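# Shut the toy oven door and leave everything upright

## Task

Swing the toy oven's door shut, release it so neither gripper is touching it, and have the oven end up standing on its base. Any toy food basket, any little tea box, the wire rack and the small red box must all still be standing afterwards.

## Robot and tools

Robot: two arms, left_arm and right_arm, each with a two-finger gripper and a wrist camera. A fixed camera stand sits behind them. Base poses in the scene frame: left_arm at (+0.051, +0.297, 0) m, quat_wxyz (+1.000, 0, 0, -0.023); right_arm at (+0.028, -0.256, 0) m, quat_wxyz (+1.000, 0, 0, +0.002).

Frame: the scene frame has its origin at table-top height, halfway between the two nominal bases. +x points out over the table, +z up, and left_arm is on the +y side (arm names do not match image left/right). Reported end_effector_position (m) and end_effector_quat_wxyz use this frame; they can be a few cm off, more at long reach. A gripper's fingers extend along its own +z and separate along its own y; the reported point lies between the pads, just behind the tips.

execute_actions(actions, cameras): actions is a list of actions; each action is a table of up to 15 rows, one row per 1/30 s step, and a short table repeats its last row to fill 15 steps. Every row has 14 numbers, each in [-1, 1], covering both arms even if one stays still: left_arm dx, dy, dz, rx, ry, rz, opening, then right_arm the same seven. dx..rz are offsets, not poses: measured along scene axes from that arm's Hand target as it stood when the action began, with rotation about the Hand target's position. Each row counts from that same start, not from the previous row, but the next action starts from the new Hand target, so repeating an offset keeps moving. Scale: 1.0 = 0.6 m or 180 degrees; rx, ry, rz form one rotation vector. A translation longer than 1.0 is shortened. opening is absolute: +1 fully open (about 87 mm between pads), +0.5 about 69 mm, 0 about 43 mm, -0.5 about 18 mm, -1 shut. Sending all six pose numbers as 0 re-requests the current Hand target; a 0 in the opening slot is a real command, so resend the present opening to leave a gripper alone. cameras: list of names, ["all"], or []; an empty actions list returns images and the full state.

move(target, speed, blend, opening_speed, blocking, cameras): target is one 14-number row (same layout, scale and offset meaning as above) or a list of up to 15 such rows; all rows count from the Hand targets at the move's start. speed: path top speed in m/s, 0.002 to 2.9 (default 0.25), one value or one per target; rotation is capped at twice that in rad/s. blend: corner rounding radius in m for lists (0 = stop at each). opening_speed: finger rate per second on the -1..+1 scale, at least 0.2. blocking=false returns after about 0.5 s while motion continues. Paths are straight, end together, run at most 10 s and ignore obstacles. The result adds a move: line giving the ending (done, off_target, moving, held, fault) and limits (paced = pose clipped, held = steps withheld).

wait(seconds 0 to 10, cameras): lets time pass holding last commands; a running move continues. stop(cameras): brakes a running move. zoom_image(camera, region): camera is cam_high, cam_left_wrist or cam_right_wrist; region [x0, y0, x1, y1] in pixels of the latest image, at most 504 by 504. finished_scene(scene): ends the current scene for good; pass its number and make no further call in that reply.

Reading results: Hand target is the last commanded pose after clipping; grippers often rest short of it and next offsets still count from it. grip_measured is finger position on the command scale (Joint positions show it 0 shut to 1 open). To hold something, command about 0.04 below the reading at first contact. Joint velocities may read within noise. Joint torques include arm weight; joints 1 to 3 wrap at ±28 N m. Tool commands lists current commands. Images: cam_high 896x504 overhead fixed, wrist cameras 896x504; calibration K and T_world_to_cam are supplied and may be slightly off.

Controller behaviour: commanded orientation is clipped to within 40 degrees of the measured one each step. Friction and weight can leave a gripper low, short or tilted, and tiny moves may not happen or go sideways, so check pose after each move and correct tilt. A blocked arm keeps pressing until you command a target back past its gripper. Avoid paths near an arm's own base (go round it). Joint ranges (rad): waist -2.618 to 3.054, shoulder 0.000 to 3.142, elbow 0.000 to 3.142 (straight at 2.901), wrist pitch -1.571 to 1.571, wrist yaw -1.571 to 1.571, wrist roll -2.094 to 2.094.

Avoid: fast contacts and targets set far beyond a contact (hard hits and pushes, slamming the door); letting go of a moving part; knocking anything over or off the table; grippers, housings or wrist cameras touching each other (the clearance check does not prevent this, and a press between arms can fail the task); closing a gripper on the other arm's fingers; strain on a camera cable; arm stops and faults. Motor heat rises from holding loads, stretched arms or pushing at unreachable targets: a MOTOR HOT line appears at 75 °C, at 90 °C the arm folds and idles, at 100 °C it collapses. Loose objects may occasionally be nudged by outside forces.

Each tool is called in YAML: its name, and indented under it one key for each argument.

## Session

execute_actions:
  actions: []

Scene clock: 0.00 s.
left_arm: end_effector_position=(+0.4111, +0.1937, +0.2119) grip_measured=+0.964 end_effector_quat_wxyz=(+0.358, +0.246, +0.899, -0.062) | right_arm: end_effector_position=(+0.2681, -0.1990, +0.2820) grip_measured=+0.982 end_effector_quat_wxyz=(+0.537, -0.072, +0.831, +0.128)
Joint positions: left_arm=[-0.201 1.455 1.408 -0.788 0.13 0.238 0.982] | right_arm=[0.046 0.717 1.025 -0.722 -0.249 0.041 0.991]
Joint velocities: within noise
Joint torques (N m): no reading
Heat: left arm: 43 °C; right arm: 42 °C.
Hand target: left_arm +0.4123, +0.1935, +0.2191; +0.368, +0.246, +0.895, -0.062 | right_arm +0.2689, -0.1989, +0.2877; +0.544, -0.073, +0.826, +0.128
Tool commands: left_gripper/opening=+1.0 right_gripper/opening=+1.0

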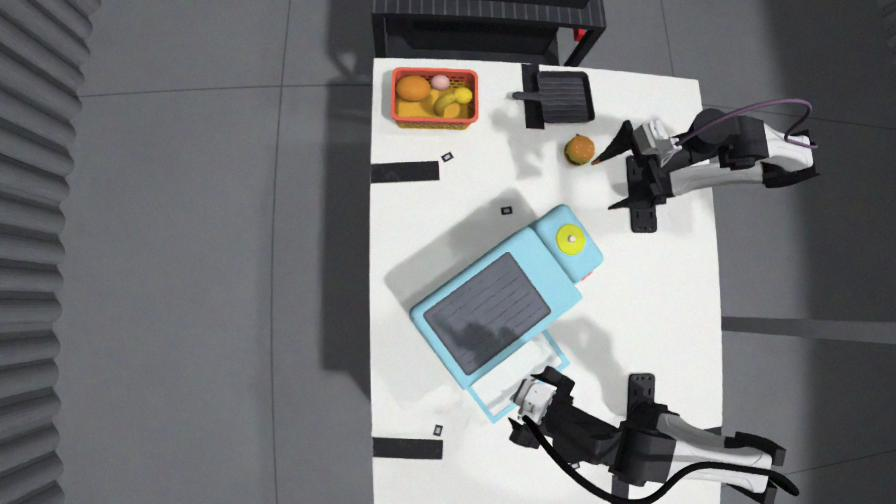

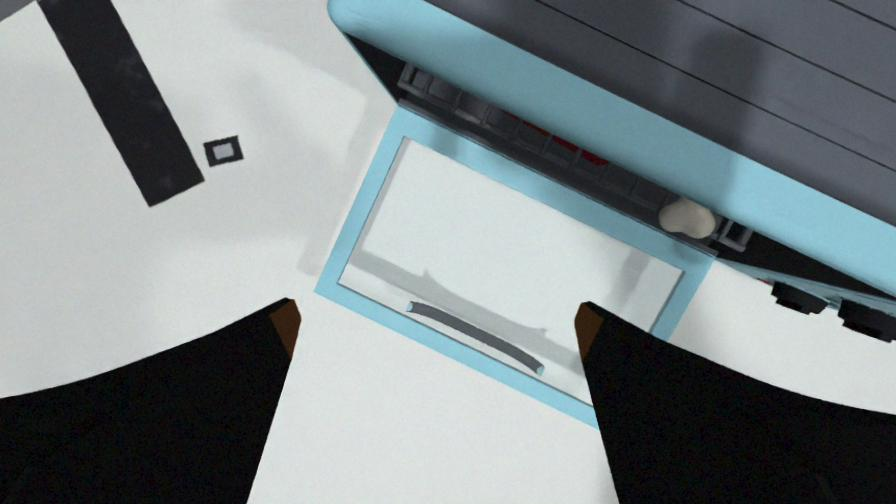

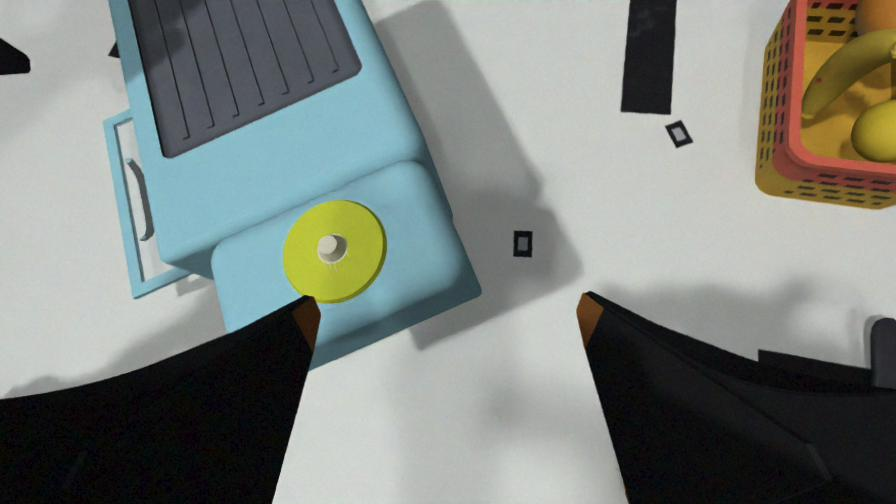

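zoom_image:
  camera: "cam_left_wrist"
  region: [260, 40, 760, 440]

zoom_image:
  camera: "cam_high"
  region: [380, 180, 660, 440]

Scaled by 1.008 from the camera's 896x504 image, which has a finer 1280x720 frame.

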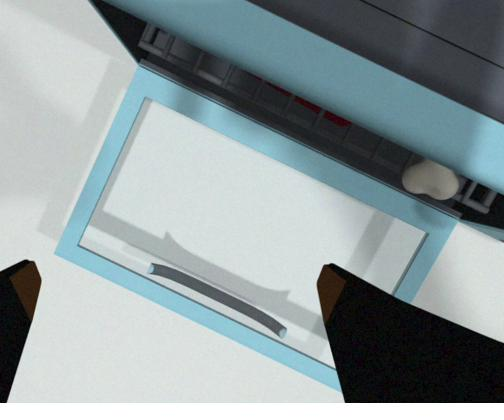

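Scaled by 1.800 from the camera's 896x504 image, which has a finer 1280x720 frame.

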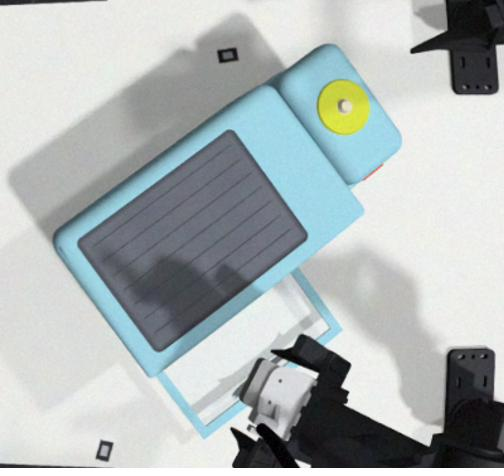

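move:
  target: [-0.0772,0.2008,-0.165,-0.067,-0.0652,-0.0355,-1,0,0,0,0,0,0,1]
  cameras: ["cam_high","cam_left_wrist"]

Scene clock: 5.33 s.
left_arm: end_effector_position=(+0.3626, +0.3128, +0.1203) grip_measured=-1.000 end_effector_quat_wxyz=(+0.470, +0.255, +0.832, -0.150) | right_arm: end_effector_position=(+0.2681, -0.1990, +0.2820) grip_measured=+0.982 end_effector_quat_wxyz=(+0.537, -0.072, +0.831, +0.128)
Joint positions: left_arm=[0.455 1.224 0.743 -0.369 0.817 0.68 0] | right_arm=[0.046 0.717 1.025 -0.722 -0.249 0.041 0.991]
Joint torques (N m): left_arm=[0.47 -2.76 6.39 1.67 0.41 0.1] | right_arm=[-0.69 0.54 8.77 2.3 -0.12 0.11]
Heat: left arm: 43 °C; right arm: 43 °C.
Hand target: left_arm +0.3661, +0.3141, +0.1201; +0.477, +0.260, +0.826, -0.150 | right_arm +0.2689, -0.1989, +0.2877; +0.544, -0.073, +0.826, +0.128
Off the commanded pose: left_arm 0.004 m, 1 deg | right_arm 0.006 m, 1 deg.
move: done
camera_calibration:
cam_left_wrist: T_world_to_cam=[[-0.564448, -0.82535, 0.014001, 0.458574], [-0.815402, 0.554843, -0.165136, 0.164516], [0.128526, -0.104627, -0.986171, 0.246616], [0, 0, 0, 1]] pos_world=[0.361292, 0.313006, 0.263952]
Images, in order (width x height): cam_high 896x504, cam_left_wrist 896x504.

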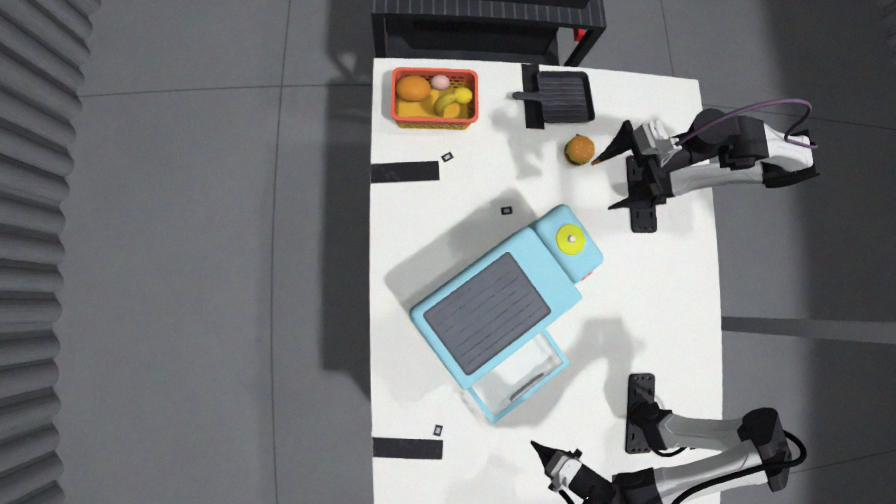

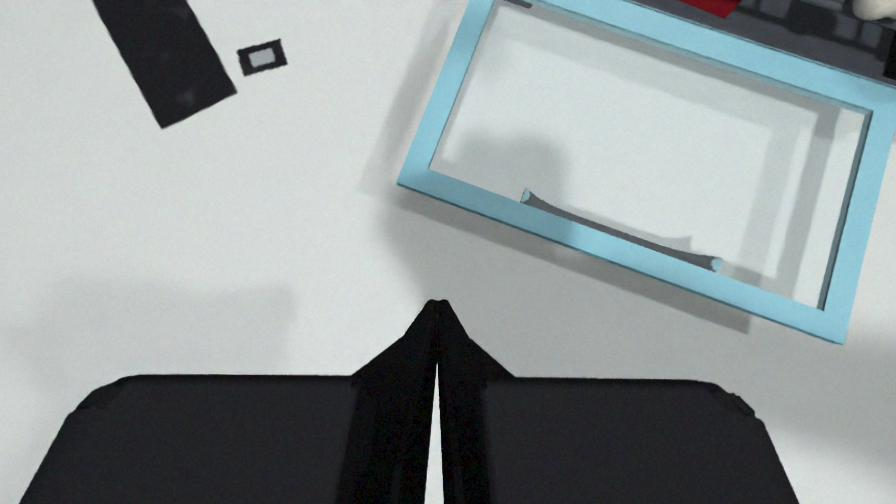

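move:
  target:
    - [-0.0285,-0.0185,-0.17,0,0,0,-1,0,0,0,0,0,0,1]
    - [0.0732,-0.0905,-0.17,0,0,0,-1,0,0,0,0,0,0,1]
  speed: 0.12
  cameras: ["cam_high","cam_left_wrist"]

Scene clock: 9.47 s.
left_arm: end_effector_position=(+0.3893, +0.2583, +0.0090) grip_measured=-1.000 end_effector_quat_wxyz=(+0.453, +0.251, +0.838, -0.170) | right_arm: end_effector_position=(+0.2681, -0.1990, +0.2820) grip_measured=+0.982 end_effector_quat_wxyz=(+0.537, -0.072, +0.831, +0.128)
Joint positions: left_arm=[0.21 1.578 0.484 0.353 0.665 0.445 0] | right_arm=[0.046 0.717 1.025 -0.722 -0.249 0.041 0.991]
Joint torques (N m): left_arm=[-1.36 -3.88 7.94 2.17 -0.13 -0.01] | right_arm=[-0.68 0.54 8.77 2.3 -0.12 0.11]
Heat: left arm: 44 °C; right arm: 43 °C.
Hand target: left_arm +0.4100, +0.2597, +0.0181; +0.477, +0.260, +0.826, -0.150 | right_arm +0.2689, -0.1989, +0.2877; +0.544, -0.073, +0.826, +0.128
Off the commanded pose: left_arm 0.023 m, 4 deg | right_arm 0.006 m, 1 deg.
move: off_target (left_arm)
camera_calibration:
cam_left_wrist: T_world_to_cam=[[-0.574862, -0.815881, 0.062224, 0.43136], [-0.814104, 0.562647, -0.143744, 0.195328], [0.0822677, -0.13329, -0.987657, 0.153098], [0, 0, 0, 1]] pos_world=[0.394394, 0.262444, 0.152444]
Images, in order (width x height): cam_high 896x504, cam_left_wrist 896x504.

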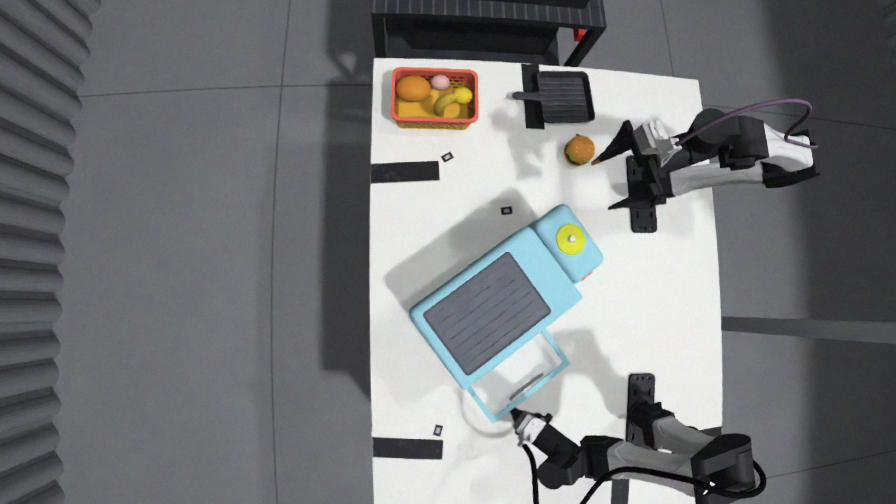

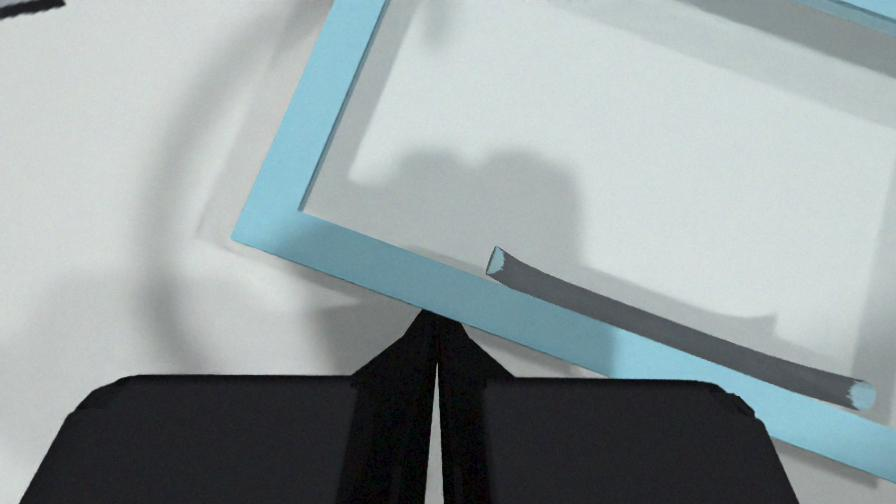

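zoom_image:
  camera: "cam_left_wrist"
  region: [340, 230, 540, 400]

zoom_image:
  camera: "cam_high"
  region: [440, 330, 600, 450]

Scaled by 2.520 from the camera's 896x504 image, which has a finer 1280x720 frame.

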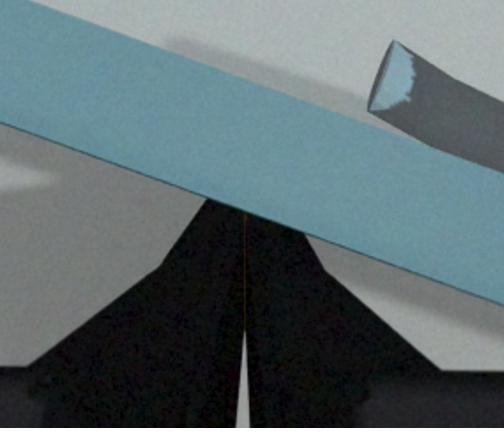

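Scaled by 3.150 from the camera's 896x504 image, which has a finer 1280x720 frame.

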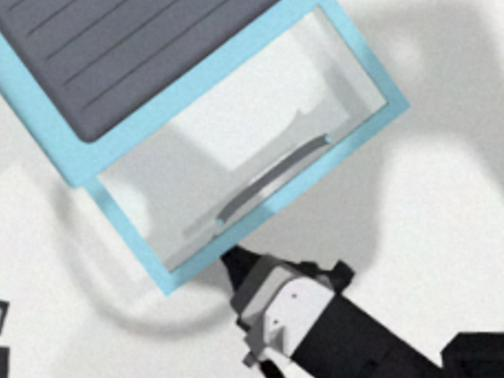

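move:
  target: [0,0,0.07,0,0,0,-1,0,0,0,0,0,0,1]
  speed: 0.1
  cameras: ["cam_high","cam_left_wrist"]

Scene clock: 11.47 s.
left_arm: end_effector_position=(+0.3954, +0.2605, +0.0394) grip_measured=-1.000 end_effector_quat_wxyz=(+0.451, +0.249, +0.841, -0.162) | right_arm: end_effector_position=(+0.2681, -0.1990, +0.2820) grip_measured=+0.982 end_effector_quat_wxyz=(+0.537, -0.072, +0.831, +0.128)
Joint positions: left_arm=[0.204 1.479 0.566 0.174 0.642 0.443 0] | right_arm=[0.046 0.717 1.025 -0.722 -0.249 0.041 0.991]
Joint torques (N m): left_arm=[-0.94 -7.1 8.96 1.72 0.09 -0.02] | right_arm=[-0.69 0.54 8.77 2.3 -0.12 0.11]
Heat: left arm: 44 °C; right arm: 43 °C.
Hand target: left_arm +0.4100, +0.2597, +0.0600; +0.477, +0.260, +0.826, -0.150 | right_arm +0.2689, -0.1989, +0.2877; +0.544, -0.073, +0.826, +0.128
Off the commanded pose: left_arm 0.025 m, 4 deg | right_arm 0.006 m, 1 deg.
move: off_target (left_arm)
camera_calibration:
cam_left_wrist: T_world_to_cam=[[-0.565628, -0.822993, 0.0524226, 0.433352], [-0.820668, 0.555504, -0.133863, 0.207575], [0.0810474, -0.118738, -0.989612, 0.179727], [0, 0, 0, 1]] pos_world=[0.4009, 0.262678, 0.182929]
Images, in order (width x height): cam_high 896x504, cam_left_wrist 896x504.

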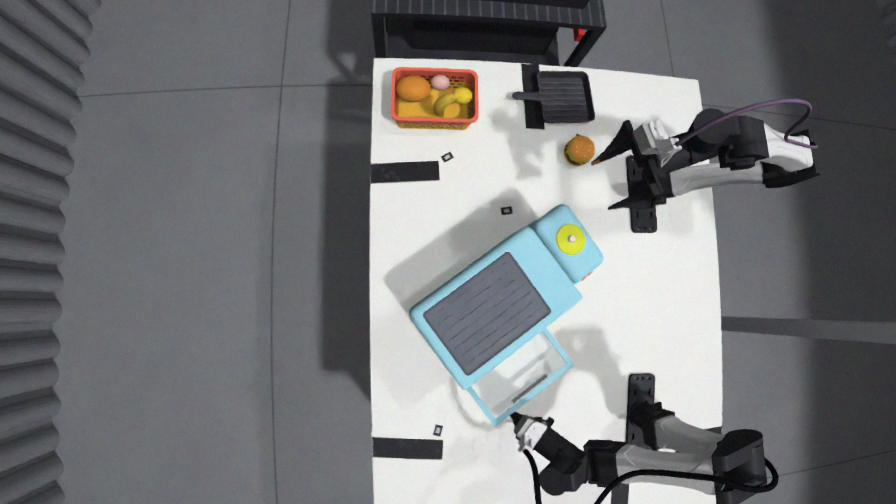

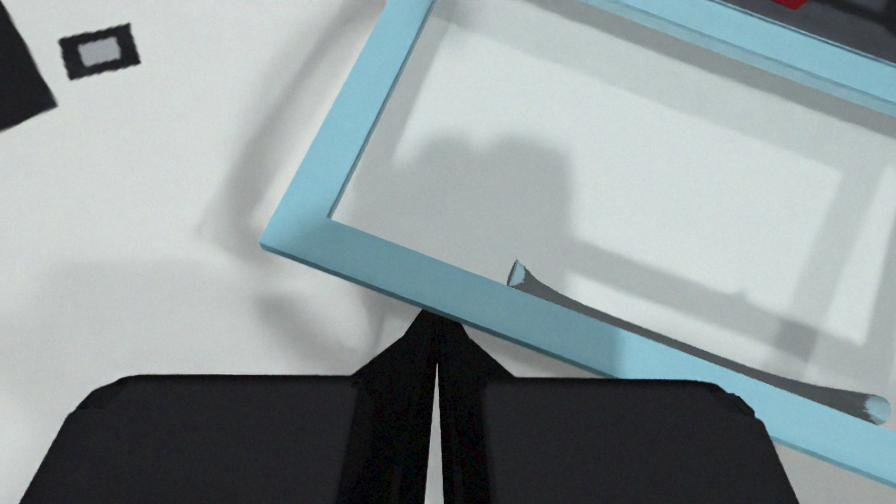

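move:
  target:
    - [0.010,-0.031,0.058,0,0,0,-1,0,0,0,0,0,0,1]
    - [0.03,-0.0845,0.135,0,0,0,-1,0,0,0,0,0,0,1]
  speed: 0.1
  blend: [0.02,0]
  cameras: ["cam_high","cam_left_wrist"]

Scene clock: 13.63 s.
left_arm: end_effector_position=(+0.4220, +0.2093, +0.1214) grip_measured=-1.000 end_effector_quat_wxyz=(+0.458, +0.259, +0.835, -0.159) | right_arm: end_effector_position=(+0.2681, -0.1990, +0.2820) grip_measured=+0.982 end_effector_quat_wxyz=(+0.537, -0.072, +0.831, +0.128)
Joint positions: left_arm=[0.002 1.384 0.827 -0.088 0.493 0.308 0] | right_arm=[0.046 0.717 1.025 -0.722 -0.249 0.041 0.991]
Joint torques (N m): left_arm=[-0.57 -7.28 9.72 1.63 -0.1 -0.05] | right_arm=[-0.69 0.54 8.77 2.3 -0.12 0.11]
Heat: left arm: 44 °C; right arm: 44 °C.
Hand target: left_arm +0.4279, +0.2089, +0.1411; +0.477, +0.260, +0.826, -0.150 | right_arm +0.2689, -0.1989, +0.2877; +0.544, -0.073, +0.826, +0.128
Off the commanded pose: left_arm 0.021 m, 3 deg | right_arm 0.006 m, 1 deg.
move: off_target (left_arm); blend cut to 0.0199 m at target 1
camera_calibration:
cam_left_wrist: T_world_to_cam=[[-0.578307, -0.815133, 0.0334579, 0.408048], [-0.809671, 0.568441, -0.145972, 0.26288], [0.0999675, -0.111506, -0.988723, 0.243057], [0, 0, 0, 1]] pos_world=[0.424525, 0.210284, 0.265036]
Images, in order (width x height): cam_high 896x504, cam_left_wrist 896x504.

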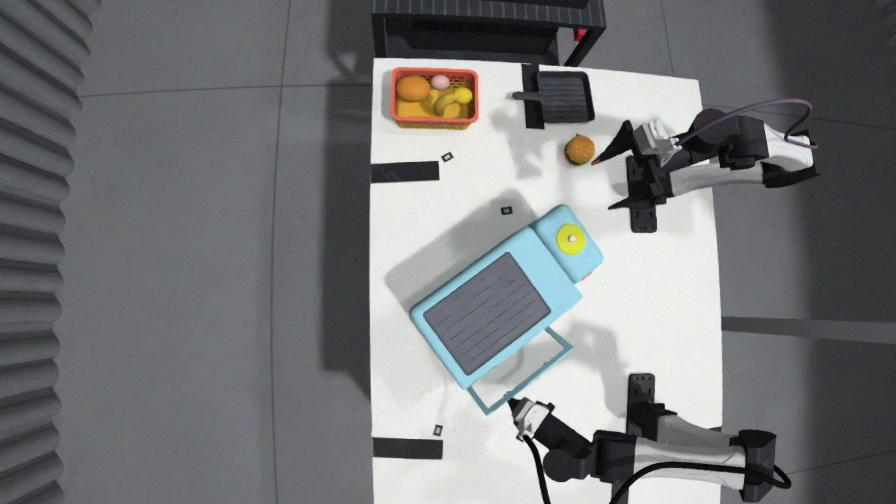

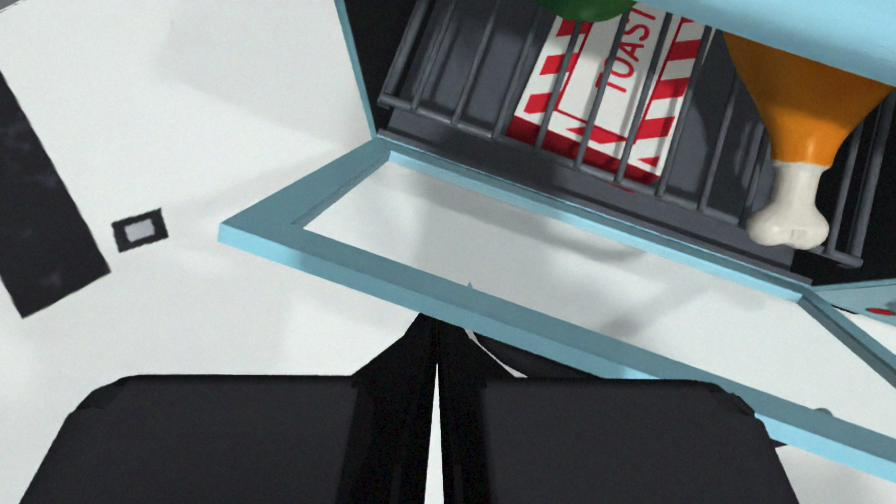

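move:
  target:
    - [0.039,-0.063,0.022,0,0,0,-1,0,0,0,0,0,0,1]
    - [0.092,-0.140,0.012,0,0,0,-1,0,0,0,0,0,0,1]
  speed: 0.1
  blend: [0.02,0]
  cameras: ["cam_high","cam_left_wrist"]

Scene clock: 15.63 s.
left_arm: end_effector_position=(+0.4672, +0.1529, +0.1322) grip_measured=-1.000 end_effector_quat_wxyz=(+0.447, +0.245, +0.852, -0.121) | right_arm: end_effector_position=(+0.2681, -0.1990, +0.2820) grip_measured=+0.982 end_effector_quat_wxyz=(+0.537, -0.072, +0.831, +0.128)
Joint positions: left_arm=[-0.213 1.573 1.062 -0.116 0.233 0.181 0] | right_arm=[0.046 0.717 1.025 -0.722 -0.249 0.041 0.991]
Joint torques (N m): left_arm=[-2.7 -4.46 10.76 2.53 0.44 -0.16] | right_arm=[-0.68 0.53 8.77 2.3 -0.12 0.11]
Heat: left arm: 45 °C; right arm: 44 °C.
Hand target: left_arm +0.4831, +0.1250, +0.1483; +0.477, +0.260, +0.826, -0.150 | right_arm +0.2689, -0.1989, +0.2877; +0.544, -0.073, +0.826, +0.128
Off the commanded pose: left_arm 0.036 m, 6 deg | right_arm 0.006 m, 1 deg.
move: off_target (left_arm)
camera_calibration:
cam_left_wrist: T_world_to_cam=[[-0.524869, -0.851143, -0.00831005, 0.373974], [-0.846656, 0.523058, -0.0978937, 0.350951], [0.0876681, -0.0443456, -0.995162, 0.239266], [0, 0, 0, 1]] pos_world=[0.472446, 0.145348, 0.275572]
Images, in order (width x height): cam_high 896x504, cam_left_wrist 896x504.

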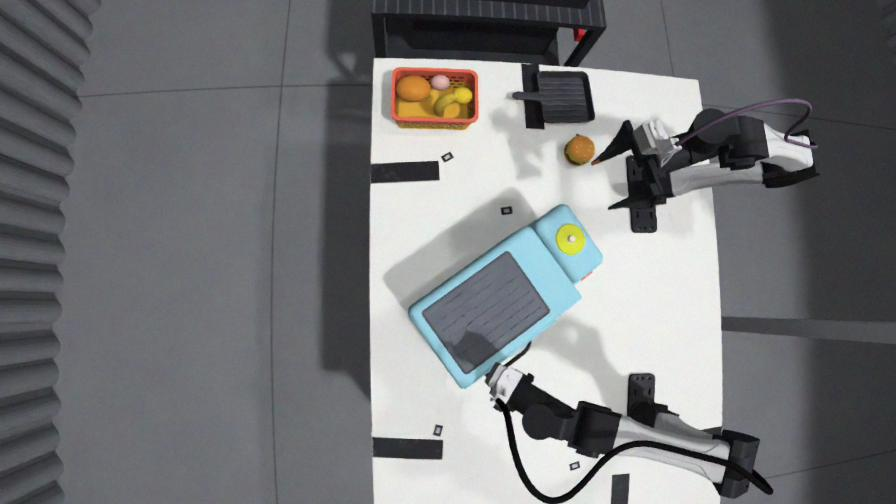

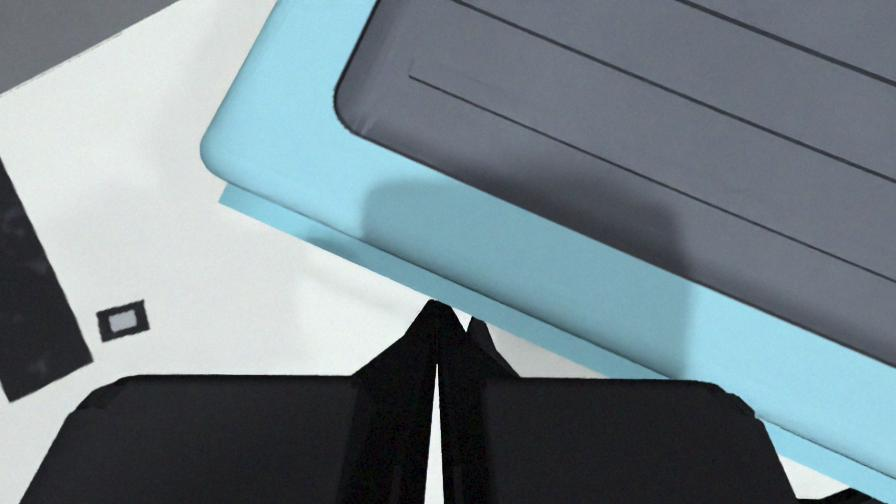

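move:
  target: [-0.122,0.167,0.03,0,0,0,-1,0,0,0,0,0,0,1]
  speed: 0.15
  cameras: ["cam_high","cam_left_wrist"]

Scene clock: 17.47 s.
left_arm: end_effector_position=(+0.4143, +0.2250, +0.1630) grip_measured=-1.000 end_effector_quat_wxyz=(+0.474, +0.255, +0.830, -0.148) | right_arm: end_effector_position=(+0.2681, -0.1990, +0.2820) grip_measured=+0.982 end_effector_quat_wxyz=(+0.537, -0.072, +0.831, +0.128)
Joint positions: left_arm=[0.05 1.287 0.904 -0.239 0.512 0.334 0] | right_arm=[0.046 0.717 1.025 -0.722 -0.249 0.041 0.991]
Joint torques (N m): left_arm=[0.46 -6.17 6.39 1.65 0.2 0.09] | right_arm=[-0.68 0.54 8.77 2.3 -0.12 0.11]
Heat: left arm: 45 °C; right arm: 44 °C.
Hand target: left_arm +0.4099, +0.2252, +0.1662; +0.477, +0.260, +0.826, -0.150 | right_arm +0.2689, -0.1989, +0.2877; +0.544, -0.073, +0.826, +0.128
Off the commanded pose: left_arm 0.005 m, 1 deg | right_arm 0.006 m, 1 deg.
move: done
camera_calibration:
cam_left_wrist: T_world_to_cam=[[-0.563565, -0.826038, 0.00748244, 0.415567], [-0.814424, 0.554081, -0.172361, 0.263271], [0.138231, -0.103231, -0.985005, 0.268416], [0, 0, 0, 1]] pos_world=[0.411511, 0.22511, 0.306659]
Images, in order (width x height): cam_high 896x504, cam_left_wrist 896x504.

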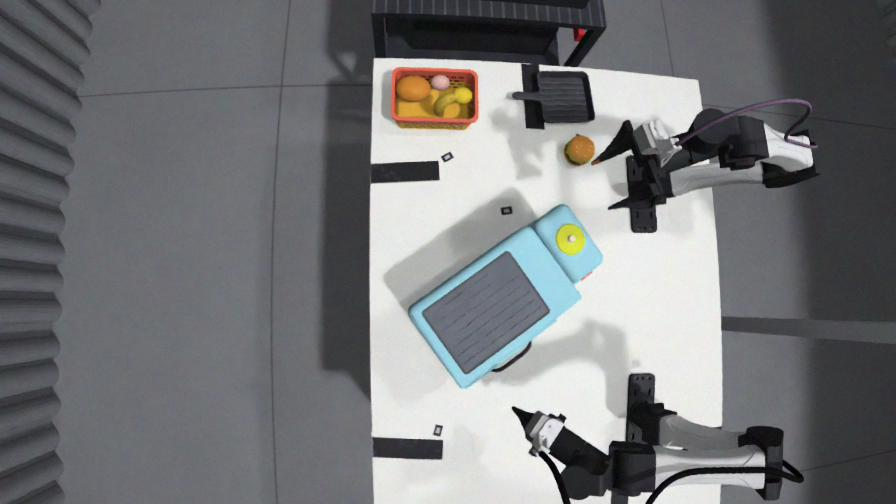

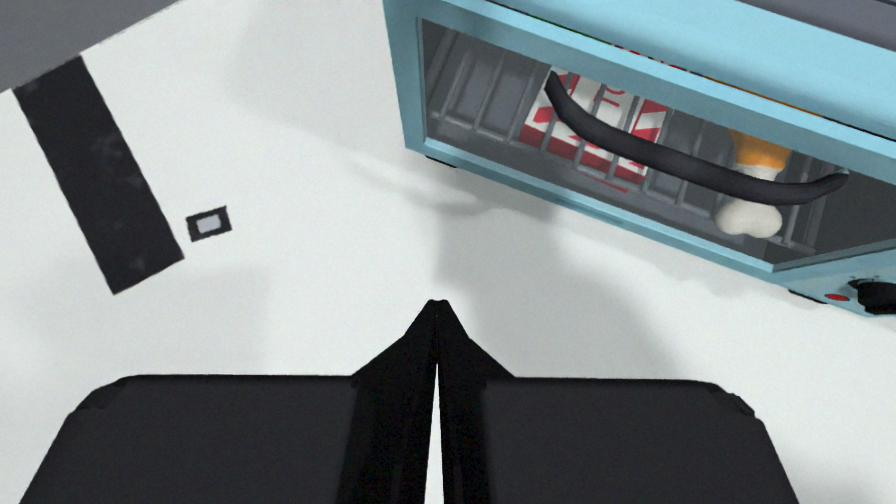

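zoom_image:
  camera: "cam_left_wrist"
  region: [380, 0, 884, 320]

zoom_image:
  camera: "cam_high"
  region: [400, 260, 600, 400]

Scaled by 1.000.

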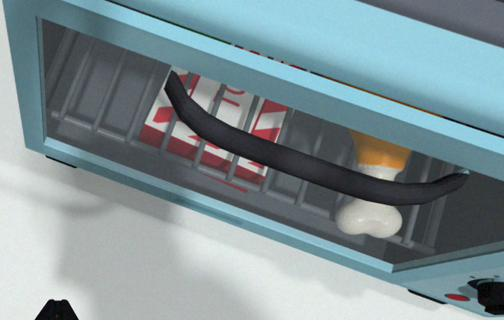

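Scaled by 2.520 from the camera's 896x504 image, which has a finer 1280x720 frame.

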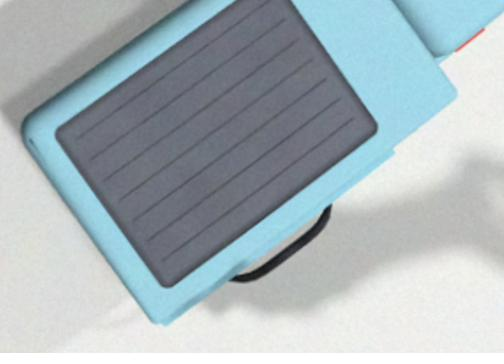

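move:
  target:
    - [0.075,-0.092,-0.037,0,0,0,-1,0,0,0,0,0,0,1]
    - [0.145,-0.20,-0.037,0,0,0,-1,0,0,0,0,0,0,1]
  speed: [0.15,0.06]
  blend: [0.01,0]
  cameras: ["cam_high","cam_left_wrist"]

zoom_image:
  camera: "cam_high"
  region: [400, 260, 600, 400]

Scene clock: 20.20 s.
left_arm: end_effector_position=(+0.4839, +0.1437, +0.1271) grip_measured=-1.000 end_effector_quat_wxyz=(+0.447, +0.237, +0.856, -0.106) | right_arm: end_effector_position=(+0.2681, -0.1990, +0.2820) grip_measured=+0.982 end_effector_quat_wxyz=(+0.537, -0.072, +0.831, +0.128)
Joint positions: left_arm=[-0.245 1.646 1.122 -0.104 0.173 0.161 0] | right_arm=[0.046 0.717 1.025 -0.722 -0.249 0.041 0.991]
Joint torques (N m): left_arm=[-3.56 -5.23 10.67 2.58 0.7 -0.16] | right_arm=[-0.68 0.54 8.77 2.3 -0.13 0.11]
Heat: left arm: 45 °C; right arm: 44 °C.
Hand target: left_arm +0.4969, +0.1051, +0.1440; +0.477, +0.260, +0.826, -0.150 | right_arm +0.2689, -0.1989, +0.2877; +0.544, -0.073, +0.826, +0.128
Off the commanded pose: left_arm 0.044 m, 8 deg | right_arm 0.006 m, 1 deg.
move: off_target (left_arm)
camera_calibration:
cam_left_wrist: T_world_to_cam=[[-0.499417, -0.865981, -0.0256769, 0.366867], [-0.861757, 0.499596, -0.0881992, 0.378903], [0.0892069, -0.0219209, -0.995772, 0.228385], [0, 0, 0, 1]] pos_world=[0.489368, 0.133409, 0.270258]
Images, in order (width x height): cam_high 896x504, cam_left_wrist 896x504.

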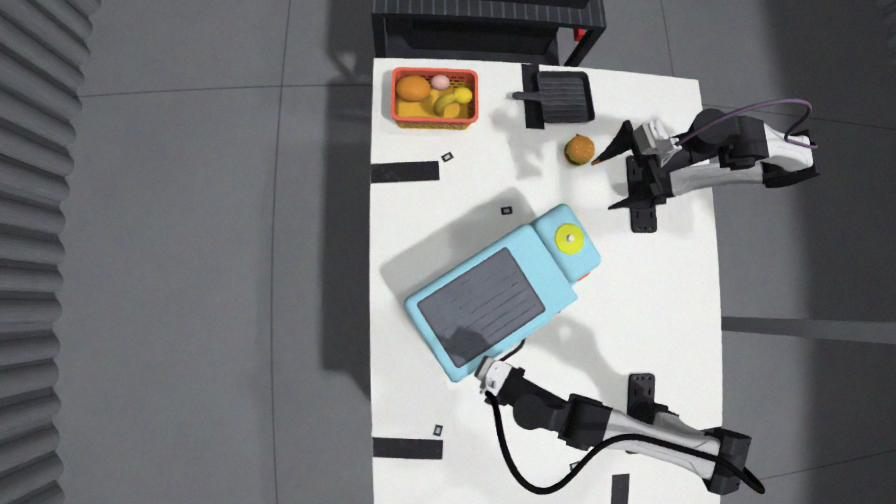

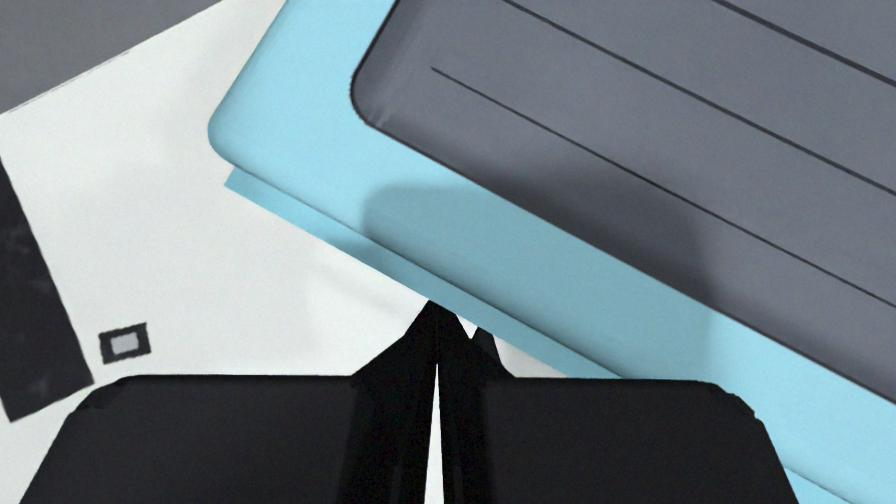

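Scaled by 2.520 from the camera's 896x504 image, which has a finer 1280x720 frame.

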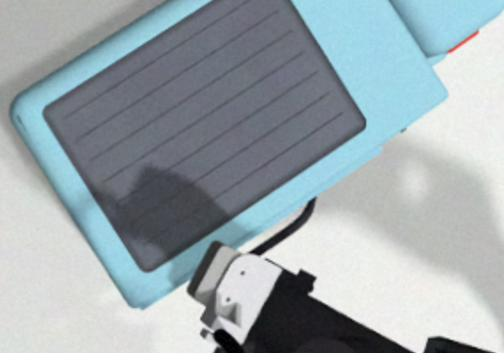

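move:
  target: [-0.12,0.17,0.03,0,0,0,-1,0,0,0,0,0,0,1]
  speed: 0.2
  cameras: ["cam_left_wrist"]

finished_scene:
  scene: 1

Scene clock: 21.73 s.
left_arm: end_effector_position=(+0.4296, +0.2067, +0.1596) grip_measured=-1.000 end_effector_quat_wxyz=(+0.475, +0.255, +0.829, -0.147) | right_arm: end_effector_position=(+0.2681, -0.1990, +0.2820) grip_measured=+0.982 end_effector_quat_wxyz=(+0.537, -0.072, +0.831, +0.128)
Joint positions: left_arm=[-0.018 1.349 0.929 -0.178 0.456 0.29 0] | right_arm=[0.046 0.717 1.025 -0.722 -0.249 0.041 0.991]
Joint torques (N m): left_arm=[0.46 -6.67 6.24 1.73 0.19 0.09] | right_arm=[-0.69 0.53 8.77 2.3 -0.12 0.11]
Heat: left arm: 45 °C; right arm: 44 °C.
Hand target: left_arm +0.4249, +0.2072, +0.1620; +0.477, +0.260, +0.826, -0.150 | right_arm +0.2689, -0.1989, +0.2877; +0.544, -0.073, +0.826, +0.128
Off the commanded pose: left_arm 0.005 m, 1 deg | right_arm 0.006 m, 1 deg.
move: done
camera_calibration:
cam_left_wrist: T_world_to_cam=[[-0.56317, -0.82632, 0.00585402, 0.409261], [-0.814183, 0.553659, -0.174833, 0.285699], [0.141227, -0.103227, -0.984581, 0.259712], [0, 0, 0, 1]] pos_world=[0.426417, 0.20681, 0.303262]
Images, in order (width x height): cam_left_wrist 896x504.

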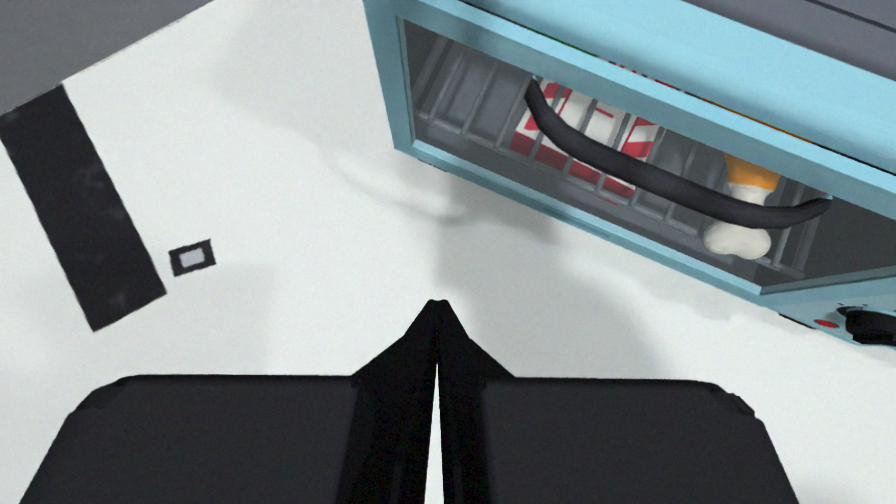

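The scene is finished: the task was done.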